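# Reseat a cabinet side panel's lip and relatch it

## Task

The side panel of the wall cabinet is latched, but its bottom lip sits outside the rail. Get that lip into the rail and then latch the panel closed again, so that it stays that way once the robot lets go.

## Robot and tools

Robot: two UR7e-style six-joint arms, left_arm and right_arm, each ending in a Robotiq 2F-85 two-finger gripper with a wrist camera. Left base is near (-0.053, +0.470, +0.013) m, right base near (-0.003, -0.424, +0.013) m.

Scene frame: origin at table-top height, halfway between the nominal bases. +z is up, +x points out over the table, and left_arm is on the +y side. Image left and right do not match arm names. Gripper frame: fingers point along its +z and open and close along its y. A camera block sticks out about 10 cm toward its +x. end_effector_position is the point between the closed pads. Fingertips reach about 19 mm past it when closed and 6 mm when open.

execute_actions(actions, cameras): actions is a list of actions, each lasting 0.5 s. An action is a table of 1 to 15 rows, one row per 1/30 s step; a short table repeats its last row. Every row has 18 numbers in [-1, 1], covering both arms even if one is idle: left dx, dy, dz, rx, ry, rz, gripper position, force_limit, speed, then the same nine for the right arm. dx..rz are offsets along scene axes from the arm's Hand target as it was when that action began, not from the previous row. 1.0 equals 0.6 m or 180 degrees; rx, ry, rz form one rotation vector, turning about the hand position. Sending the same offset again moves the arm further. Six zeros re-request the current Hand target. Images return only for an empty actions list or when cameras names them.

Gripper numbers are absolute settings, not offsets. position: +1 fully open (85 mm), about -0.8 pads touching, -1 closes until blocked. force_limit: -1 soft to +1 strong. speed: -1 about 20 mm/s, 0 about 85, +1 about 150. All start at +1. A 0 counts as a command, so repeat the last values to leave a gripper unchanged. To grip, send -1 and keep it; object_status 2 means the fingers stopped on something while closing.

move(target, speed, blend, stop_force, zero, blocking, cameras): target is one 18-number row laid out as above, or a list of up to 15 such rows. Every row is an offset from the Hand targets at the move's start, not from the row before. Paths are straight lines and run together, lasting at least 0.5 s and at most 10 s. speed is a top path speed in m/s, 0.002 to 3.6, default 0.25; rotations are capped at twice that in rad/s. It can be one value or one per row. blend, in metres, rounds corners between listed rows; 0 makes a stop. stop_force, in N, 3 to 120, shared by both arms, ends an arm's path when its wrist sensor feels that much push against travel. zero (only with stop_force, default true) rezeros the sensor first. blocking=false returns after about 0.5 s while the move continues; it cannot be combined with stop_force. Moves do not avoid obstacles or the other arm. Route around an arm's own base, not close past it. The result adds a move: line whose ending word is done, off_target, moving, held or fault, plus any limits (paced: pose was clipped; held: a check withheld steps). Leave stop_force out when backing away from something the gripper presses on.

wait(seconds 0 to 10): the robot holds its last command. stop(): brakes a running move; fingers continue. zoom_image(camera, region): region [x0, y0, x1, y1] in pixels of that camera's newest image, at most 504 by 504. zero_wrist_force(arm): tares that arm's force sensor. read_manual: licence texts only. finished_scene(scene): ends the scene, irreversible; call it only when the panel is seated and latched.

Cameras: cam_high, cam_low, cam_left_wrist, cam_right_wrist, all 896x504.

Result lines: end_effector_position (m), end_effector_quat_wxyz and velocities are in the scene frame. Hand target is the last commanded pose after clipping; later offsets count from it, and the gripper often rests slightly short of it. Tool commands shows current gripper settings. object_status: 0 moving, 1 blocked while opening, 2 blocked while closing, 3 reached the requested position. position_measured is in counts: 3 open, about 78 = 60 mm, 130 = 40 mm, 180 = 20 mm, 230 pads together. Wrist force and Wrist torque are in the gripper's own axes; a third line reports the peak since the last report. Joint torques include the arm's own weight. Motor temperatures: MOTOR HOT shows at 70 °C, and at 85 °C the arm brakes for 30 s or more. Step readings list intermediate positions for execute_actions only.

Limits and cautions: each step, commanded orientation is clipped to within 32 degrees of the measured one. A net outside force around 150 N (give or take 25) or contact torque at a joint's limit (24.6 N m at the wrists, 132 N m elsewhere) stops that arm for 10 s. Arms are stiff: aiming even slightly beyond a firm contact can trigger this. Approach contacts slowly with a modest stop_force. Keep the arms from pressing or closing on each other. Don't slam or strike fixed parts, and avoid strong twisting or pulling through the gripper. Nothing may fall off the table.

Each tool is called after ">>>" in YAML: its name, and indented under it one key for each argument.

## Session

>>> execute_actions:
  actions: []

Scene clock: 0.00 s.
left_arm: end_effector_position=(-0.0359, +0.1264, +0.3370) position_measured=3 object_status=3 end_effector_quat_wxyz=(+0.023, +0.872, -0.489, +0.010) | right_arm: end_effector_position=(+0.1008, -0.4393, +0.3300) position_measured=3 object_status=3 end_effector_quat_wxyz=(-0.085, -0.218, +0.972, +0.035)
Joint positions: left_arm=[-1.879 -2.028 1.946 -1.537 -1.558 2.232] | right_arm=[4.048 -0.539 -2.074 -2.187 1.733 0.467]
Joint velocities: within noise
Joint torques (N m): no reading
Motor temperatures (°C): left_arm=[22 26 31 32 39 35] | right_arm=[32 25 30 34 37 35]
Wrist force (N): no reading
Wrist torque (N m): no reading
Wrist force, peak (N): no reading
Hand target: left_arm -0.0359, +0.1264, +0.3370; +0.023, +0.872, -0.489, +0.010 | right_arm +0.1008, -0.4393, +0.3300; -0.085, -0.218, +0.972, +0.035
Tool commands: left_gripper/position=+1.0 left_gripper/force_limit=+1.0 left_gripper/speed=+1.0 right_gripper/position=+1.0 right_gripper/force_limit=+1.0 right_gripper/speed=+1.0

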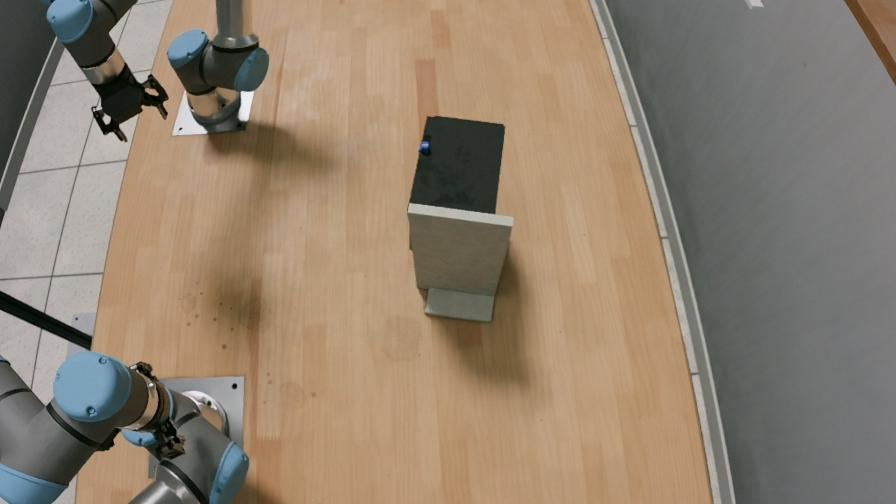

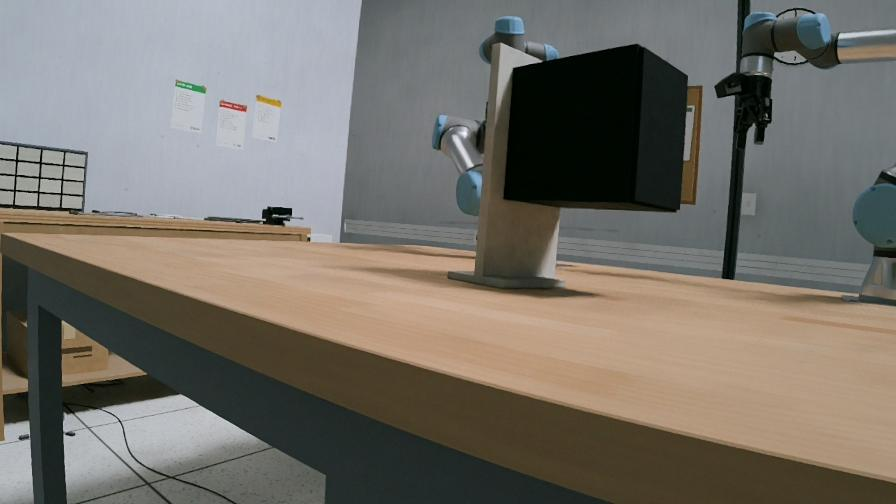

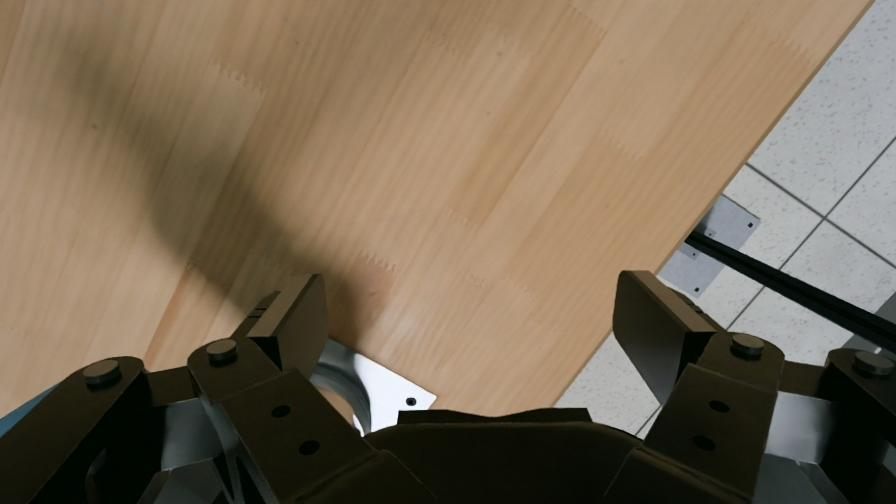

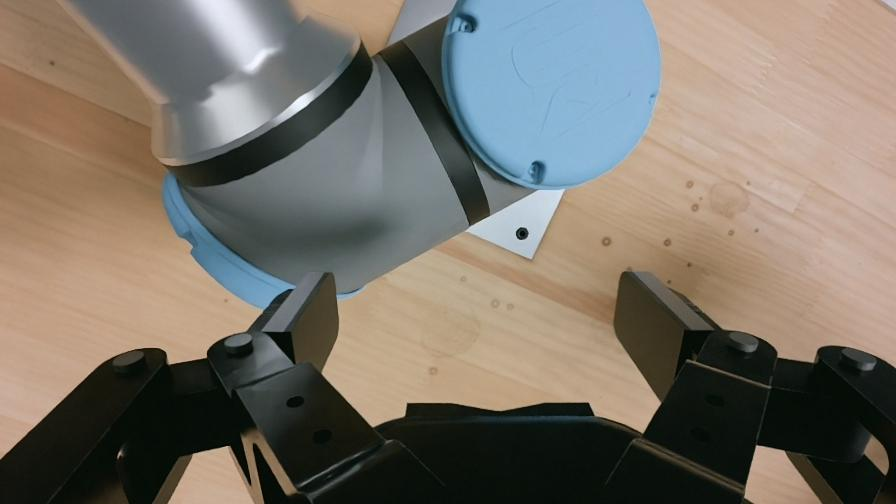

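>>> zoom_image:
  camera: "cam_high"
  region: [380, 90, 560, 340]

>>> zoom_image:
  camera: "cam_low"
  region: [430, 20, 720, 310]

Scaled by 2.016 from the camera's 896x504 image, which has a finer 1280x720 frame.

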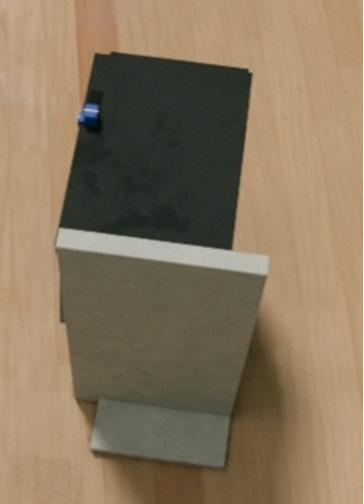

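Scaled by 1.738 from the camera's 896x504 image, which has a finer 1280x720 frame.

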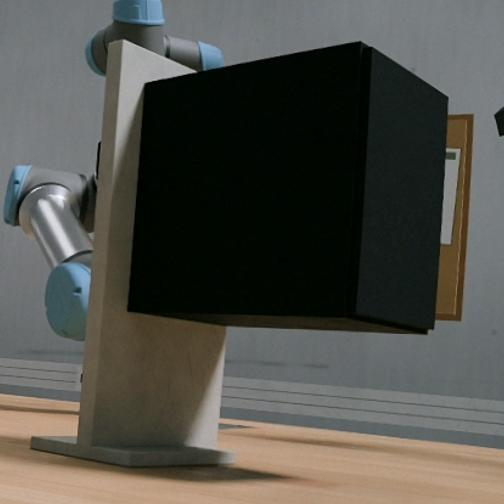

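>>> move:
  target: [0.6217, 0.0127, -0.0733, -0.3522, -0.3414, 0.1116, 1, 1, 1, 0.4387, 0.5088, -0.305, 0.2515, -0.4865, 0.0131, 1, 1, 1]
  speed: 0.45
  cameras: ["all"]

Scene clock: 6.57 s.
left_arm: end_effector_position=(+0.2315, +0.1319, +0.3054) position_measured=3 object_status=3 end_effector_quat_wxyz=(+0.168, +0.782, -0.313, +0.513) | right_arm: end_effector_position=(+0.2425, -0.2702, +0.2269) position_measured=3 object_status=3 end_effector_quat_wxyz=(+0.300, -0.264, +0.898, +0.182)
Joint positions: left_arm=[-1.676 -2.179 2.671 -2.905 -0.678 2.598] | right_arm=[4.775 -0.078 -2.641 -1.453 1.073 0.931]
Joint torques (N m): left_arm=[6.09 14.45 -13.86 -5 -0.88 1.25] | right_arm=[-9.99 -31.3 17.75 5.29 0.72 -1.77]
Wrist force (N): left_arm=[-1.9 0.6 -0.7] | right_arm=[0.5 -0.5 1.0]
Wrist torque (N m): left_arm=[0.20 0.76 -0.10] | right_arm=[-0.01 -0.13 0.06]
Wrist force, peak (N): left_arm=[-2.9 -0.6 -0.5] | right_arm=[3.7 0.4 7.9]
Hand target: left_arm +0.2316, +0.1319, +0.3054; +0.168, +0.782, -0.313, +0.513 (not the last commanded pose) | right_arm +0.2425, -0.2702, +0.2269; +0.300, -0.264, +0.898, +0.182 (not the last commanded pose)
Off the commanded pose: left_arm 0.106 m, 26 deg | right_arm 0.199 m, 51 deg.
move: held (right_arm; a check stopped the path), off_target (left_arm; braked when a check withheld steps of right_arm); limits=held
pose unreachable (right arm): on one or more control steps of this call, first in action 0 (counted from 0), this arm could not follow its commanded pose, so it was not sent that pose on those steps. It may still have moved: this result reports where it is.
cause: moving toward the commanded pose would bring two parts of the arm too close to each other (its gripper and another part of the arm, with joints 3 (elbow) to 6 (wrist 3) between them, 24 mm apart when it was first held).
camera_calibration:
cam_left_wrist: T_world_to_cam=[[-0.670866, -0.740266, -0.0440972, 0.27259], [-0.503906, 0.498677, -0.705266, 0.280028], [0.544075, -0.450918, -0.70757, 0.277205], [0, 0, 0, 1]] pos_world=[0.173159, 0.187143, 0.405657]
cam_right_wrist: T_world_to_cam=[[-0.57297, 0.803075, 0.163637, 0.321518], [0.490228, 0.175815, 0.853678, -0.249128], [0.656797, 0.569351, -0.494426, 0.235039], [0, 0, 0, 1]] pos_world=[0.151976, -0.348222, 0.276272]

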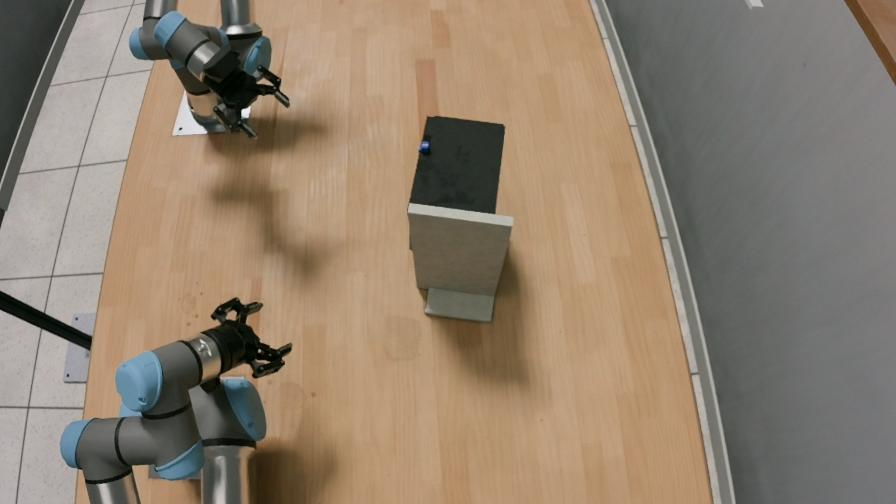

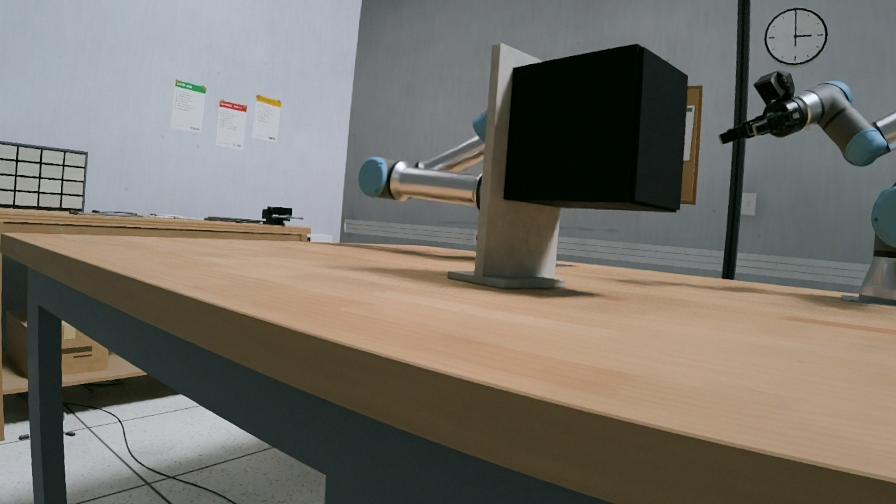

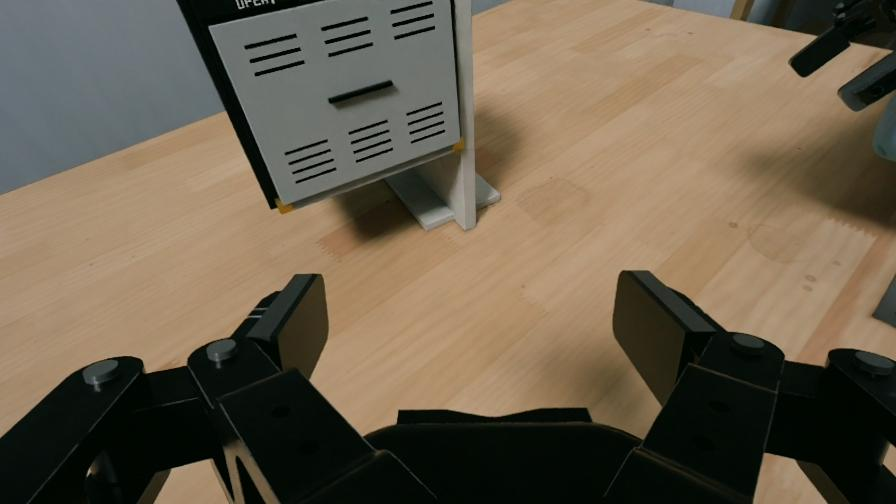

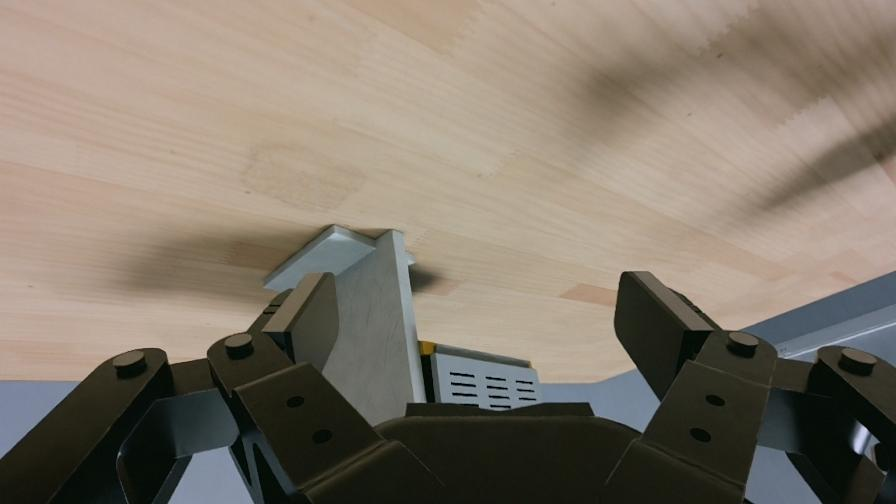

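>>> move:
  target: [0.1758, 0.0035, 0.091, -0.0995, -0.0967, 0.0315, 1, 1, 1, 0.1458, 0.2003, 0.2218, -0.0697, 0.0372, -0.1959, 1, 1, 1]
  speed: 0.4
  cameras: ["cam_high", "cam_left_wrist", "cam_right_wrist"]

Scene clock: 9.73 s.
left_arm: end_effector_position=(+0.3370, +0.1340, +0.3600) position_measured=3 object_status=3 end_effector_quat_wxyz=(+0.213, +0.674, -0.213, +0.674) | right_arm: end_effector_position=(+0.3300, -0.1500, +0.3600) position_measured=3 object_status=3 end_effector_quat_wxyz=(+0.259, +0.000, +0.966, +0.000)
Joint positions: left_arm=[-1.297 -1.509 2.554 -4.185 -0.834 3.141] | right_arm=[4.463 -1.143 -1.98 -1.452 1.063 1.296]
Joint torques (N m): left_arm=[6.7 -5.26 -17.43 -3.68 -1.86 1.32] | right_arm=[-10.02 -3.27 33.96 1.74 0.53 2.36]
Wrist force (N): left_arm=[-2.5 0.3 -1.4] | right_arm=[0.8 -0.8 0.6]
Wrist torque (N m): left_arm=[0.16 0.95 -0.12] | right_arm=[-0.12 -0.08 -0.09]
Wrist force, peak (N): left_arm=[-3.2 0.5 -0.9] | right_arm=[2.3 -1.8 1.2]
Hand target: left_arm +0.3370, +0.1340, +0.3600; +0.213, +0.674, -0.213, +0.674 | right_arm +0.3300, -0.1500, +0.3600; +0.259, +0.000, +0.966, +0.000
Off the commanded pose: left_arm 0.000 m, 0 deg | right_arm 0.000 m, 0 deg.
move: done
camera_calibration:
cam_left_wrist: T_world_to_cam=[[-0.587386, -0.809268, 0.00794456, 0.309727], [-0.285168, 0.197775, -0.937851, 0.421021], [0.757401, -0.553146, -0.346948, 0.071299], [0, 0, 0, 1]] pos_world=[0.247989, 0.206823, 0.417131]
cam_right_wrist: T_world_to_cam=[[0.012559, 0.999894, -0.00735932, 0.151258], [0.643908, -0.00245651, 0.765099, -0.472241], [0.765, -0.0143476, -0.643871, 0.105495], [0, 0, 0, 1]] pos_world=[0.221476, -0.150888, 0.43035]
Images, in order (width x height): cam_high 896x504, cam_left_wrist 896x504, cam_right_wrist 896x504.

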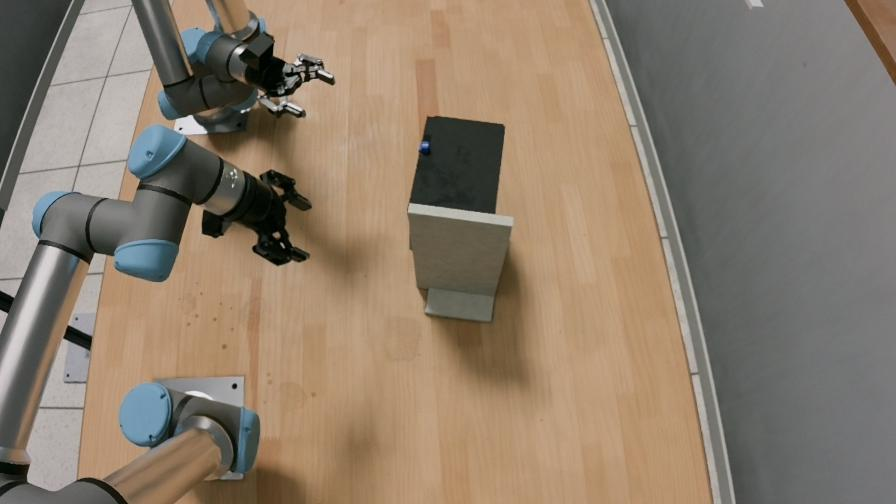

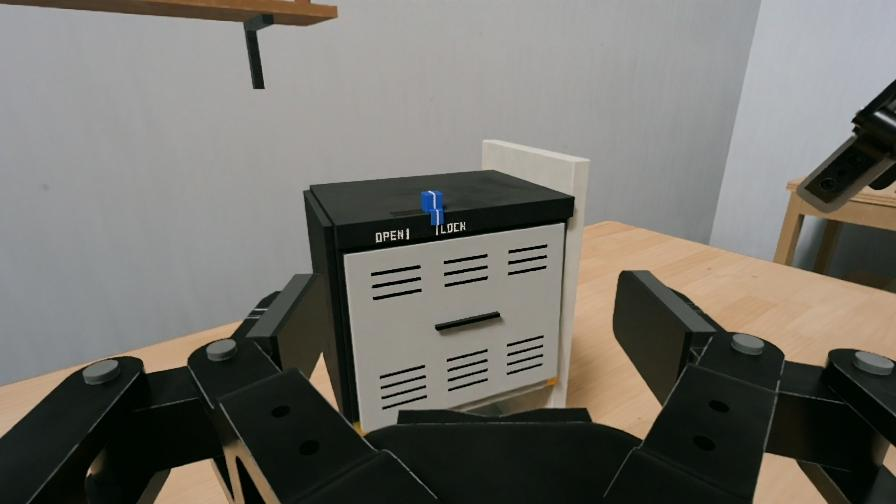

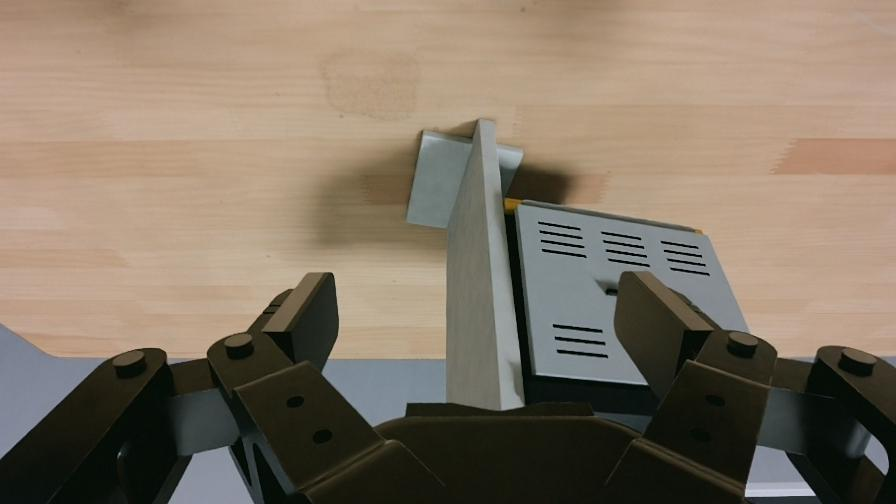

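>>> zoom_image:
  camera: "cam_left_wrist"
  region: [290, 150, 610, 440]

>>> zoom_image:
  camera: "cam_right_wrist"
  region: [480, 180, 780, 440]

Scaled by 1.575 from the camera's 896x504 image, which has a finer 1280x720 frame.

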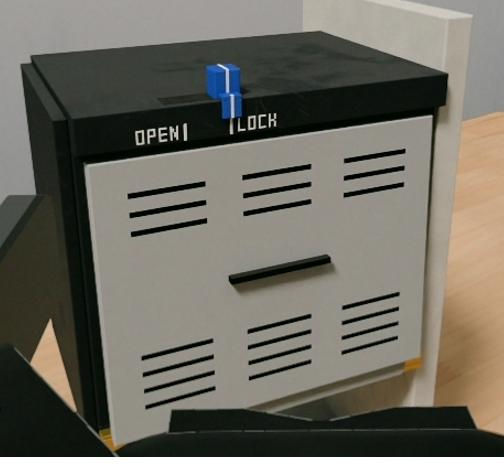

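Scaled by 1.680 from the camera's 896x504 image, which has a finer 1280x720 frame.

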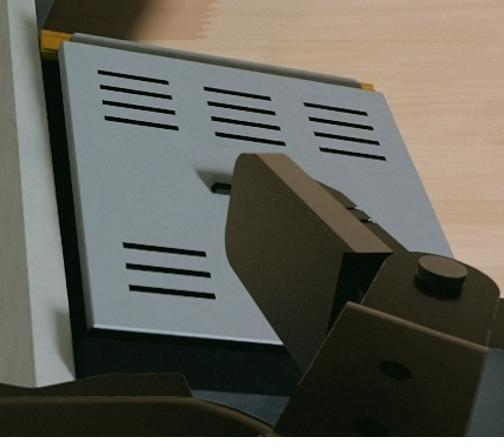

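>>> move:
  target: [0.2217, 0.11, -0.3083, 0, 0, -0.3056, 1, 1, 1, 0.2183, 0.3033, 0.085, -0.5745, 0.0622, 0.7484, 1, 1, 1]
  speed: 0.5
  cameras: ["cam_high", "cam_left_wrist", "cam_right_wrist"]

Scene clock: 17.77 s.
left_arm: end_effector_position=(+0.4582, +0.1952, +0.1909) position_measured=3 object_status=3 end_effector_quat_wxyz=(+0.477, +0.523, -0.477, +0.521) | right_arm: end_effector_position=(+0.4610, +0.0319, +0.4110) position_measured=3 object_status=3 end_effector_quat_wxyz=(+0.041, +0.918, -0.100, +0.380)
Joint positions: left_arm=[-0.263 -0.717 1.898 -4.319 -2.737 3.144] | right_arm=[4.414 -1.723 -1.444 -1.471 0.788 -1.675]
Joint torques (N m): left_arm=[-8.81 -51.79 -1.05 -3.11 1.91 -0.6] | right_arm=[-9.81 42.34 18.79 4.79 -0.02 -1.6]
Wrist force (N): left_arm=[-2.8 0.0 -1.6] | right_arm=[-0.9 0.9 -2.0]
Wrist torque (N m): left_arm=[0.17 0.95 -0.07] | right_arm=[0.08 0.06 0.16]
Wrist force, peak (N): left_arm=[-8.4 -3.9 -3.3] | right_arm=[-1.1 1.3 -2.3]
Hand target: left_arm +0.4582, +0.1952, +0.1909; +0.477, +0.523, -0.477, +0.521 (not the last commanded pose) | right_arm +0.4610, +0.0319, +0.4110; +0.041, +0.918, -0.100, +0.380
Off the commanded pose: left_arm 0.020 m, 5 deg | right_arm 0.000 m, 0 deg.
move: held (left_arm; a check stopped the path); limits=held
pose unreachable (left arm): on one or more control steps of this call, first in action 0 (counted from 0), this arm could not follow its commanded pose, so it was not sent that pose on those steps. It may still have moved: this result reports where it is.
cause: moving toward the commanded pose would bring two parts of the arm too close to each other (its gripper and another part of the arm, with joints 4 (wrist 1) to 6 (wrist 3) between them, 6 mm apart when it was first held).
camera_calibration:
cam_left_wrist: T_world_to_cam=[[-0.997293, -0.0729834, 0.0089027, 0.475723], [-0.0337409, 0.346716, -0.937363, 0.140478], [0.0653253, -0.935127, -0.34824, 0.346564], [0, 0, 0, 1]] pos_world=[0.456536, 0.310095, 0.248131]
cam_right_wrist: T_world_to_cam=[[-0.210528, -0.977485, -0.0141588, 0.136841], [-0.883929, 0.196524, -0.42432, 0.591549], [0.417549, -0.0768157, -0.905402, 0.310372], [0, 0, 0, 1]] pos_world=[0.4221, 0.0413479, 0.533955]
Images, in order (width x height): cam_high 896x504, cam_left_wrist 896x504, cam_right_wrist 896x504.

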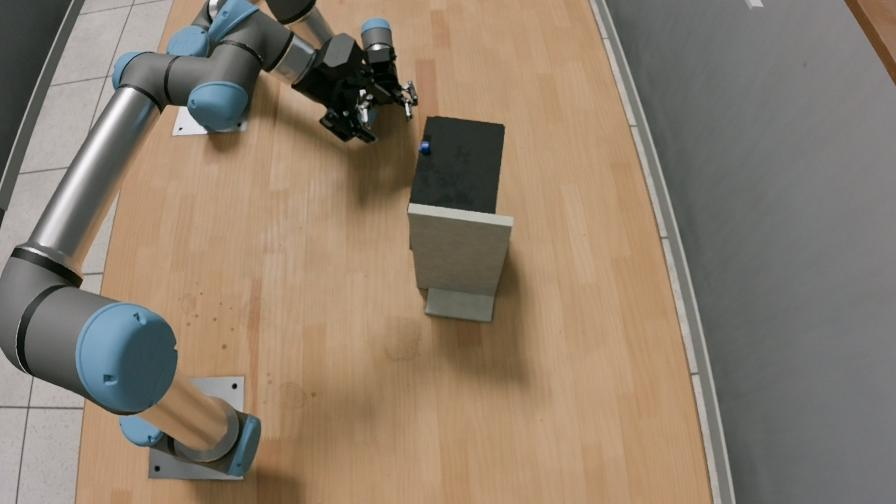

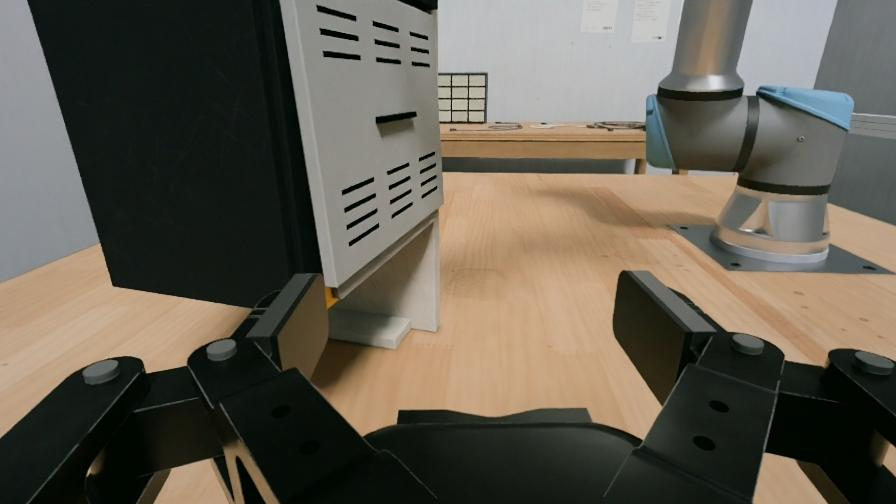

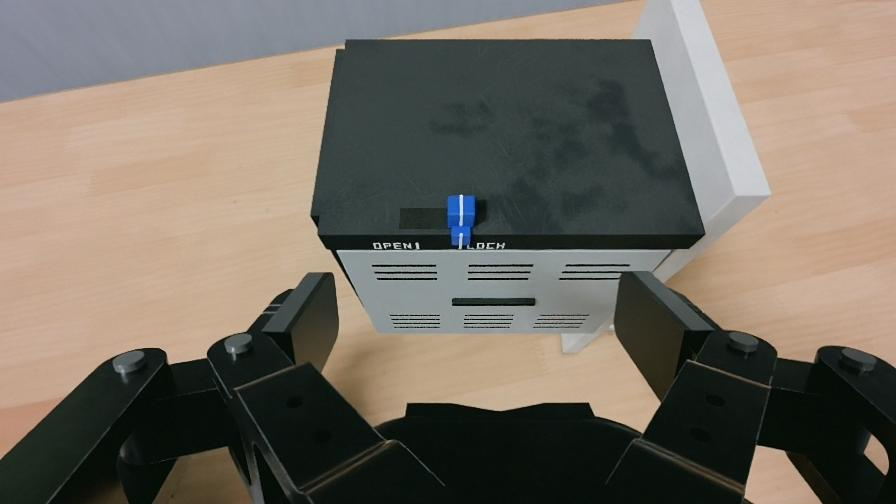

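>>> zoom_image:
  camera: "cam_left_wrist"
  region: [270, 180, 460, 320]

>>> zoom_image:
  camera: "cam_right_wrist"
  region: [310, 170, 680, 350]

Scaled by 2.653 from the camera's 896x504 image, which has a finer 1280x720 frame.

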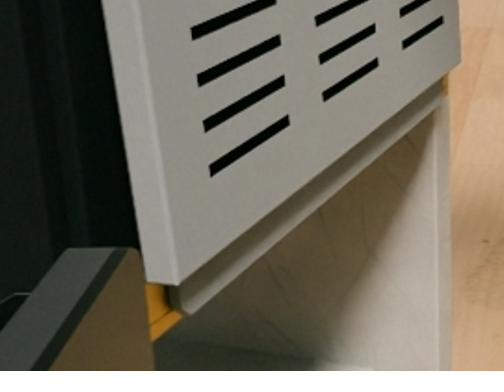

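Scaled by 1.362 from the camera's 896x504 image, which has a finer 1280x720 frame.

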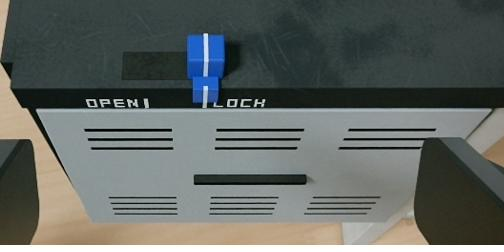

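>>> move:
  target:
    - [-0.097, -0.1253, 0.0485, -0.1748, 0.1977, 0.1566, 1, 1, 1, 0.0629, -0.0166, -0.0175, 0.0268, 0.1221, 0, 1, 1, 1]
    - [-0.0537, -0.3103, 0.0618, -0.3495, 0.3953, 0.3131, 1, 1, 1, 0.1258, -0.0332, -0.035, 0.0537, 0.2442, 0, 1, 1, 1]
  speed: 0.4
  blend: [0.03, 0]
  cameras: ["cam_high", "cam_left_wrist", "cam_right_wrist"]

Scene clock: 24.93 s.
left_arm: end_effector_position=(+0.4247, +0.1558, +0.2072) position_measured=3 object_status=3 end_effector_quat_wxyz=(+0.550, +0.583, -0.254, +0.541) | right_arm: end_effector_position=(+0.4899, +0.0243, +0.4029) position_measured=3 object_status=3 end_effector_quat_wxyz=(+0.025, +0.965, -0.105, +0.238)
Joint positions: left_arm=[-0.493 -0.694 2.088 -4.777 -2.217 2.611] | right_arm=[4.255 -1.808 -1.257 -1.526 1.101 -1.832]
Joint torques (N m): left_arm=[-0.31 -38.77 -3.66 -1.31 0.53 -0.22] | right_arm=[-9.61 26.96 31.9 1.8 0.58 -1.89]
Wrist force (N): left_arm=[-2.3 0.2 -1.8] | right_arm=[-0.8 0.6 -1.0]
Wrist torque (N m): left_arm=[0.06 0.84 -0.12] | right_arm=[0.07 0.07 0.14]
Wrist force, peak (N): left_arm=[-6.5 5.1 1.9] | right_arm=[-1.4 1.0 -2.4]
Hand target: left_arm +0.4247, +0.1558, +0.2072; +0.550, +0.583, -0.254, +0.541 (not the last commanded pose) | right_arm +0.4899, +0.0243, +0.4029; +0.025, +0.965, -0.105, +0.238 (not the last commanded pose)
Tool commands: left_gripper/position=+1.0 left_gripper/force_limit=+1.0 left_gripper/speed=+1.0 right_gripper/position=+1.0 right_gripper/force_limit=+1.0 right_gripper/speed=+1.0
Off the commanded pose: left_arm 0.148 m, 83 deg | right_arm 0.050 m, 28 deg.
FORCE FAULT: contact force on the left arm reached its limit, and that arm stopped. The contact can be on any part of that arm, not only on its tool. That arm's remaining commands of this call were not run. That arm is still stopped at the end of this call. That arm stays stopped for about 9 more seconds. Until then a move that you send moves the other arm only, and its call returns only when the move has ended. Once the stop has ended, the next robot result says so. If the stop ends while you think or write, that arm runs what you send next, counted from a new Hand target: where the arm stands when the stop ends. While its stop runs, that arm takes no new command, but its gripper still runs the gripper command that each later call begins with. Until it ends, the stop uses up actions while you think or wait. An arm that is not stopped still takes commands.
move: fault (left_arm), off_target (right_arm; braked at the fault stop of left_arm); path passed 0 of 2 targets
camera_calibration:
cam_left_wrist: T_world_to_cam=[[-0.895299, -0.247417, 0.370439, 0.348213], [-0.390691, 0.0366125, -0.919793, 0.364549], [0.214009, -0.968217, -0.129443, 0.214281], [0, 0, 0, 1]] pos_world=[0.408323, 0.280277, 0.234055]
cam_right_wrist: T_world_to_cam=[[-0.214641, -0.976582, -0.014721, 0.137539], [-0.967102, 0.214616, -0.136582, 0.539661], [0.136543, -0.0150793, -0.990519, 0.46087], [0, 0, 0, 1]] pos_world=[0.4885, 0.0254478, 0.532234]
Images, in order (width x height): cam_high 896x504, cam_left_wrist 896x504, cam_right_wrist 896x504.

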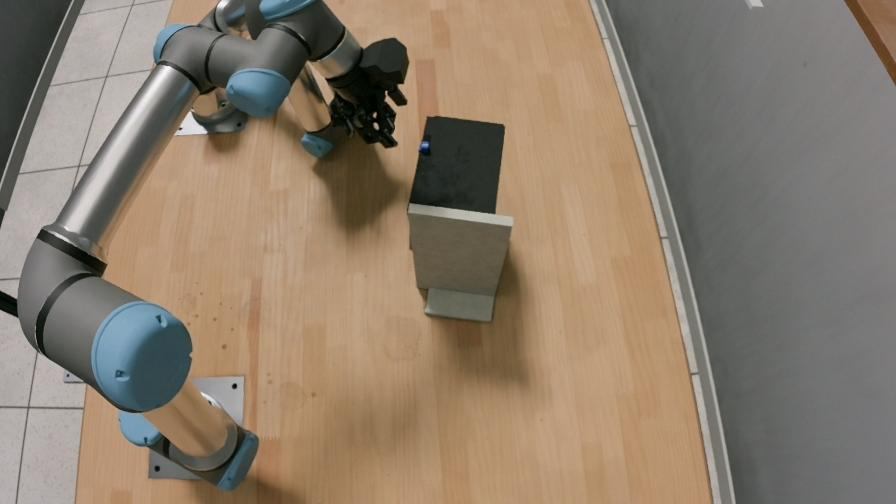

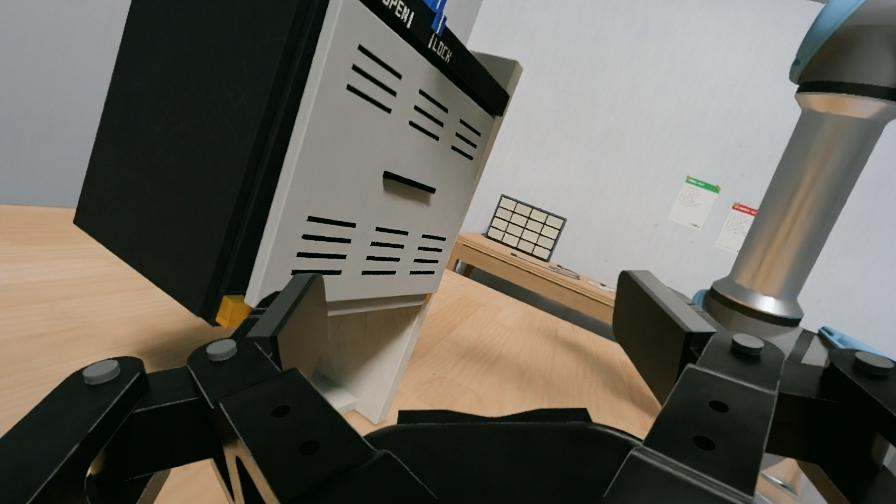

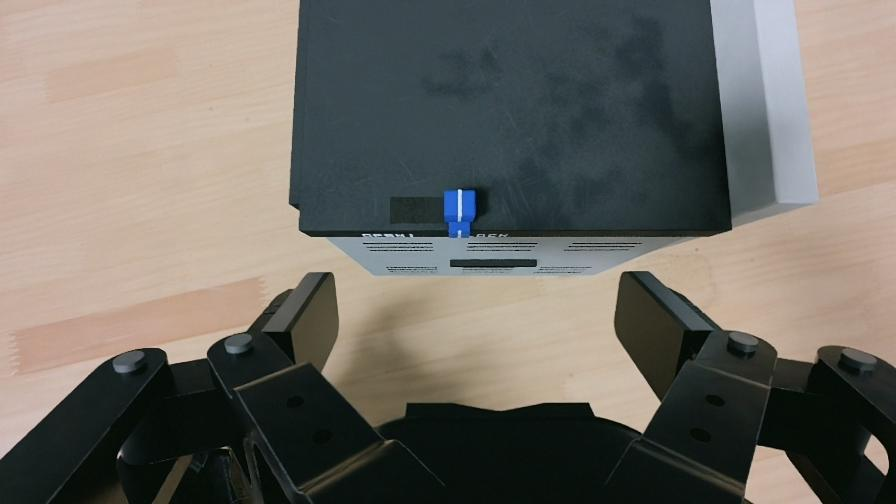

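>>> zoom_image:
  camera: "cam_left_wrist"
  region: [190, 250, 460, 430]

>>> move:
  target: [0, 0, 0, 0, 0, 0, 1, 1, 1, 0.0777, -0.0205, -0.0217, 0.0334, 0.1519, 0, 1, 1, 1]
  speed: 0.3
  cameras: ["cam_right_wrist"]

Scaled by 1.867 from the camera's 896x504 image, which has a finer 1280x720 frame.

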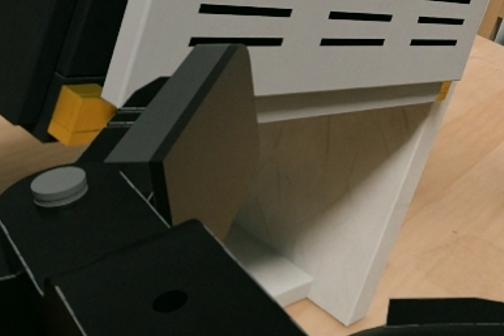

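Scene clock: 26.87 s.
left_arm: end_effector_position=(+0.4247, +0.1558, +0.2072) position_measured=3 object_status=3 end_effector_quat_wxyz=(+0.550, +0.583, -0.254, +0.541) | right_arm: end_effector_position=(+0.5365, +0.0120, +0.3899) position_measured=3 object_status=3 end_effector_quat_wxyz=(-0.001, +0.994, -0.108, -0.002)
Joint positions: left_arm=[-0.493 -0.694 2.088 -4.777 -2.217 2.611] | right_arm=[4.004 -2.065 -0.824 -1.824 1.575 -2.054]
Joint torques (N m): left_arm=[-1.11 -39.34 -2.96 -1.18 0.75 -0.18] | right_arm=[-9.65 36.79 34.18 1.42 1.51 -1.91]
Wrist force (N): left_arm=[-2.2 0.0 -2.0] | right_arm=[0.4 0.3 0.6]
Wrist torque (N m): left_arm=[0.02 0.82 -0.13] | right_arm=[0.07 -0.03 0.10]
Wrist force, peak (N): left_arm=[-2.6 -0.1 -2.2] | right_arm=[-1.7 0.6 -1.3]
Hand target: left_arm +0.4247, +0.1558, +0.2072; +0.550, +0.583, -0.254, +0.541 | right_arm +0.5365, +0.0120, +0.3899; -0.001, +0.994, -0.108, -0.002
Tool commands: left_gripper/position=+1.0 left_gripper/force_limit=+1.0 left_gripper/speed=+1.0 right_gripper/position=+1.0 right_gripper/force_limit=+1.0 right_gripper/speed=+1.0
Off the commanded pose: right_arm 0.000 m, 0 deg.
FORCE FAULT, CONTINUED: the left arm was still stopped when this call began, by the force fault that an earlier result reported. That arm ran no command of this call. That arm is still stopped at the end of this call. That arm stays stopped for about 7 more seconds. If the stop ends while you think or write, that arm runs what you send next, counted from a new Hand target: where the arm stands when the stop ends. While its stop runs, that arm takes no new command, but its gripper still runs the gripper command that each later call begins with.
move: done (right_arm), not run (left_arm; its earlier fault stop)
camera_calibration:
cam_right_wrist: T_world_to_cam=[[-0.221438, -0.975087, -0.0130481, 0.138356], [-0.916454, 0.203513, 0.344521, 0.370939], [-0.333282, 0.0882481, -0.938688, 0.672043], [0, 0, 0, 1]] pos_world=[0.594566, 0.000111431, 0.504848]
Images, in order (width x height): cam_right_wrist 896x504.

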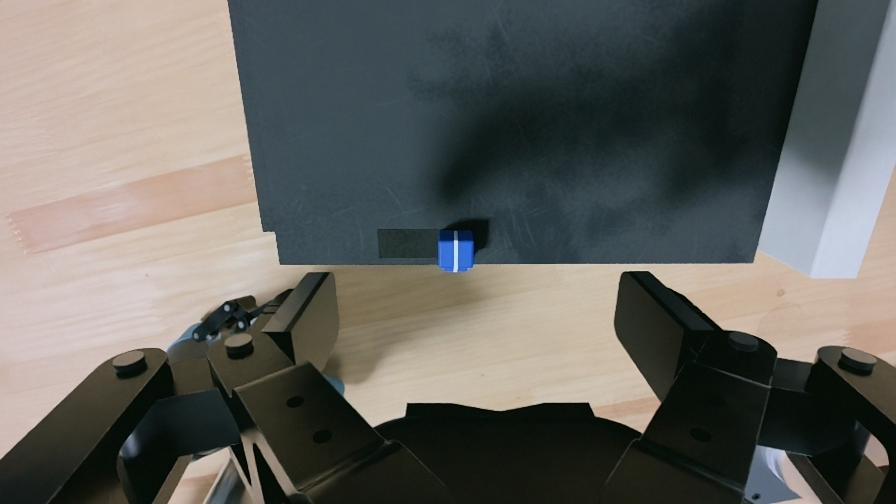

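>>> move:
  target: [0, 0, 0, 0, 0, 0, 1, 1, 1, -0.0047, 0.001, -0.0683, 0, 0, 0, -0.165, -1, 0]
  speed: 0.05
  stop_force: 8
  cameras: ["cam_right_wrist"]

Scene clock: 29.57 s.
left_arm: end_effector_position=(+0.4247, +0.1558, +0.2072) position_measured=3 object_status=3 end_effector_quat_wxyz=(+0.550, +0.583, -0.254, +0.541) | right_arm: end_effector_position=(+0.5337, +0.0126, +0.3489) position_measured=150 object_status=3 end_effector_quat_wxyz=(-0.001, +0.994, -0.108, -0.002)
Joint positions: left_arm=[-0.493 -0.694 2.088 -4.777 -2.217 2.611] | right_arm=[4.008 -2.037 -0.974 -1.703 1.575 -2.05]
Joint torques (N m): left_arm=[-0.84 -39.05 -2.55 -1.5 0.67 -0.31] | right_arm=[9.93 56.6 19.05 4.64 -1.71 2.28]
Wrist force (N): left_arm=[-2.2 -0.2 -2.3] | right_arm=[0.5 0.0 0.6]
Wrist torque (N m): left_arm=[0.01 0.82 -0.13] | right_arm=[0.02 -0.03 -0.11]
Wrist force, peak (N): left_arm=[-2.6 -0.2 -2.2] | right_arm=[0.6 0.0 1.0]
Hand target: left_arm +0.4247, +0.1558, +0.2072; +0.550, +0.583, -0.254, +0.541 | right_arm +0.5337, +0.0126, +0.3489; -0.001, +0.994, -0.108, -0.002
Tool commands: left_gripper/position=+1.0 left_gripper/force_limit=+1.0 left_gripper/speed=+1.0 right_gripper/position=-0.165 right_gripper/force_limit=-1.0 right_gripper/speed=+0.0
Off the commanded pose: right_arm 0.000 m, 0 deg.
FORCE FAULT, CONTINUED: the left arm was still stopped when this call began, by the force fault that an earlier result reported. Since the last result the stop counts as 1 of the actions that you can send in this scene. That arm ran no command of this call. That arm is still stopped at the end of this call. That arm stays stopped for about 5 more seconds. If the stop ends while you think or write, that arm runs what you send next, counted from a new Hand target: where the arm stands when the stop ends. While its stop runs, that arm takes no new command, but its gripper still runs the gripper command that each later call begins with.
move: done (right_arm), not run (left_arm; its earlier fault stop)
camera_calibration:
cam_right_wrist: T_world_to_cam=[[-0.221452, -0.975084, -0.0130195, 0.137781], [-0.916418, 0.203527, 0.344607, 0.382315], [-0.333371, 0.0882453, -0.938657, 0.632609], [0, 0, 0, 1]] pos_world=[0.591766, 0.000711464, 0.463848]
Images, in order (width x height): cam_right_wrist 896x504.

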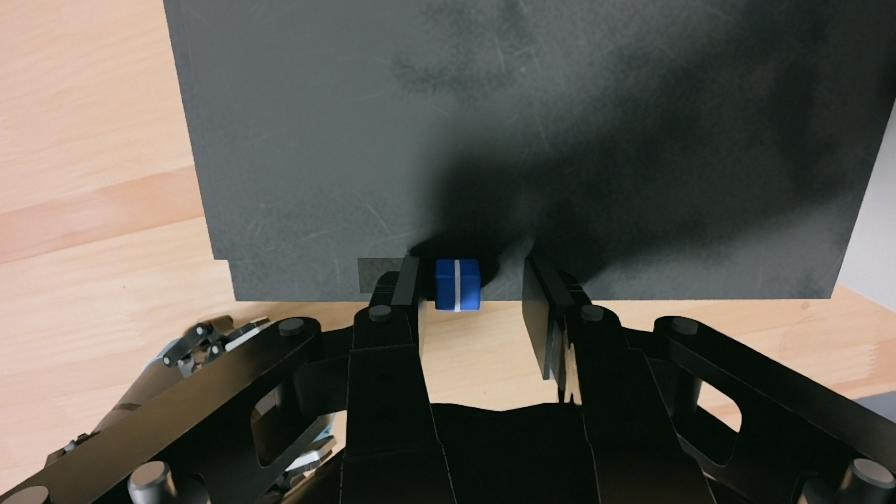

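>>> move:
  target: [0, 0, 0, 0, 0, 0, 1, 1, 1, 0.0015, 0.0065, 0, 0, 0, 0, -0.165, -1, 0]
  speed: 0.05

>>> move:
  target: [0, 0, 0, 0, 0, 0, 1, 1, 1, 0, 0, 0, 0, 0, 0, -1, -1, -1]
  speed: 0.05
  cameras: ["cam_right_wrist"]

Scene clock: 31.10 s.
left_arm: end_effector_position=(+0.4247, +0.1558, +0.2072) position_measured=3 object_status=3 end_effector_quat_wxyz=(+0.550, +0.583, -0.254, +0.541) | right_arm: end_effector_position=(+0.5346, +0.0165, +0.3489) position_measured=150 object_status=3 end_effector_quat_wxyz=(-0.001, +0.994, -0.108, -0.002)
Joint positions: left_arm=[-0.493 -0.694 2.088 -4.777 -2.217 2.611] | right_arm=[4.01 -2.046 -0.961 -1.707 1.575 -2.047]
Joint torques (N m): left_arm=[-1.7 -38.98 -2.99 -1.27 0.66 -0.27] | right_arm=[10.56 36.13 32.16 1.33 -1.66 2.48]
Wrist force (N): left_arm=[-2.5 -0.1 -2.1] | right_arm=[0.7 0.2 0.2]
Wrist torque (N m): left_arm=[0.02 0.88 -0.13] | right_arm=[0.05 -0.06 -0.11]
Wrist force, peak (N): left_arm=[-2.5 -0.1 -2.3] | right_arm=[0.7 -0.2 0.5]
Hand target: left_arm +0.4247, +0.1558, +0.2072; +0.550, +0.583, -0.254, +0.541 | right_arm +0.5346, +0.0165, +0.3489; -0.001, +0.994, -0.108, -0.002
Tool commands: left_gripper/position=+1.0 left_gripper/force_limit=+1.0 left_gripper/speed=+1.0 right_gripper/position=-0.165 right_gripper/force_limit=-1.0 right_gripper/speed=+0.0
Off the commanded pose: right_arm 0.000 m, 0 deg.
FORCE FAULT, CONTINUED: the left arm was still stopped when this call began, by the force fault that an earlier result reported. Since the last result the stop counts as 1 of the actions that you can send in this scene. That arm ran no command of this call. That arm is still stopped at the end of this call. That arm stays stopped for about 3 more seconds. If the stop ends while you think or write, that arm runs what you send next, counted from a new Hand target: where the arm stands when the stop ends. While its stop runs, that arm takes no new command, but its gripper still runs the gripper command that each later call begins with.
move: done (right_arm), not run (left_arm; its earlier fault stop)

Scene clock: 32.30 s.
left_arm: end_effector_position=(+0.4247, +0.1558, +0.2072) position_measured=3 object_status=3 end_effector_quat_wxyz=(+0.550, +0.583, -0.254, +0.541) | right_arm: end_effector_position=(+0.5346, +0.0166, +0.3490) position_measured=197 object_status=2 end_effector_quat_wxyz=(-0.001, +0.994, -0.108, -0.002)
Joint positions: left_arm=[-0.493 -0.694 2.088 -4.777 -2.217 2.611] | right_arm=[4.01 -2.046 -0.96 -1.707 1.575 -2.047]
Joint torques (N m): left_arm=[-1.63 -39.57 -2.79 -1.4 0.68 -0.29] | right_arm=[-8.75 41.86 20.1 -7.26 -1.29 2.32]
Wrist force (N): left_arm=[-2.6 -0.2 -2.0] | right_arm=[5.5 -30.5 -3.4]
Wrist torque (N m): left_arm=[0.00 0.89 -0.13] | right_arm=[0.38 -0.14 -0.12]
Wrist force, peak (N): left_arm=[-2.3 -0.3 -2.4] | right_arm=[5.5 -30.5 -3.4]
Hand target: left_arm +0.4247, +0.1558, +0.2072; +0.550, +0.583, -0.254, +0.541 | right_arm +0.5346, +0.0165, +0.3489; -0.001, +0.994, -0.108, -0.002
Tool commands: left_gripper/position=+1.0 left_gripper/force_limit=+1.0 left_gripper/speed=+1.0 right_gripper/position=-1.0 right_gripper/force_limit=-1.0 right_gripper/speed=-1.0
Off the commanded pose: right_arm 0.000 m, 0 deg.
FORCE FAULT, CONTINUED: the left arm was still stopped when this call began, by the force fault that an earlier result reported. That arm ran no command of this call. That arm is still stopped at the end of this call. That arm stays stopped for about 2 more seconds. If the stop ends while you think or write, that arm runs what you send next, counted from a new Hand target: where the arm stands when the stop ends. While its stop runs, that arm takes no new command, but its gripper still runs the gripper command that each later call begins with.
move: done (right_arm), not run (left_arm; its earlier fault stop)
camera_calibration:
cam_right_wrist: T_world_to_cam=[[-0.221293, -0.975118, -0.0132073, 0.141873], [-0.91649, 0.203321, 0.344539, 0.382402], [-0.33328, 0.0883483, -0.938679, 0.632511], [0, 0, 0, 1]] pos_world=[0.592667, 0.00471101, 0.463847]
Images, in order (width x height): cam_right_wrist 896x504.

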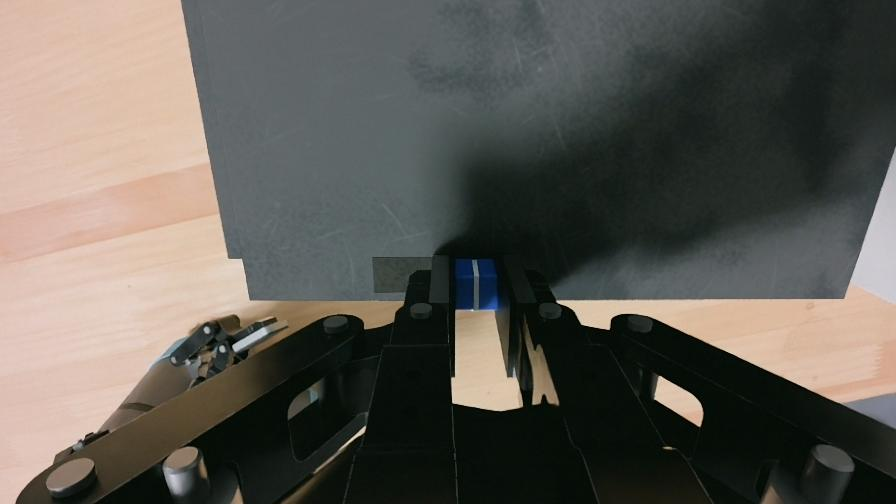

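>>> move:
  target: [0, 0, 0, 0, 0, 0, 1, 1, 1, 0.0005, 0.0024, 0, 0, 0, 0, -1, -1, -1]
  speed: 0.02

Scene clock: 33.20 s.
left_arm: end_effector_position=(+0.4247, +0.1558, +0.2072) position_measured=3 object_status=3 end_effector_quat_wxyz=(+0.550, +0.583, -0.254, +0.541) | right_arm: end_effector_position=(+0.5349, +0.0178, +0.3489) position_measured=197 object_status=2 end_effector_quat_wxyz=(-0.001, +0.994, -0.108, -0.002)
Joint positions: left_arm=[-0.493 -0.694 2.088 -4.777 -2.217 2.611] | right_arm=[4.011 -2.049 -0.956 -1.709 1.575 -2.046]
Joint torques (N m): left_arm=[-0.91 -38.57 -3.01 -1.41 0.59 -0.14] | right_arm=[7.39 33.07 28.78 -1.06 -1.61 2.35]
Wrist force (N): left_arm=[-2.2 -0.1 -2.1] | right_arm=[2.2 -7.2 -5.4]
Wrist torque (N m): left_arm=[0.02 0.83 -0.13] | right_arm=[0.11 -0.10 -0.10]
Wrist force, peak (N): left_arm=[-2.5 -0.3 -2.0] | right_arm=[5.9 -31.3 -3.9]
Hand target: left_arm +0.4247, +0.1558, +0.2072; +0.550, +0.583, -0.254, +0.541 | right_arm +0.5349, +0.0179, +0.3489; -0.001, +0.994, -0.108, -0.002
Tool commands: left_gripper/position=+1.0 left_gripper/force_limit=+1.0 left_gripper/speed=+1.0 right_gripper/position=-1.0 right_gripper/force_limit=-1.0 right_gripper/speed=-1.0
Off the commanded pose: right_arm 0.000 m, 0 deg.
FORCE FAULT, CONTINUED: the left arm was still stopped when this call began, by the force fault that an earlier result reported. That arm ran no command of this call. That arm is still stopped at the end of this call. That arm stays stopped for about 1 more second. If the stop ends while you think or write, that arm runs what you send next, counted from a new Hand target: where the arm stands when the stop ends. While its stop runs, that arm takes no new command, but its gripper still runs the gripper command that each later call begins with.
move: done (right_arm), not run (left_arm; its earlier fault stop)


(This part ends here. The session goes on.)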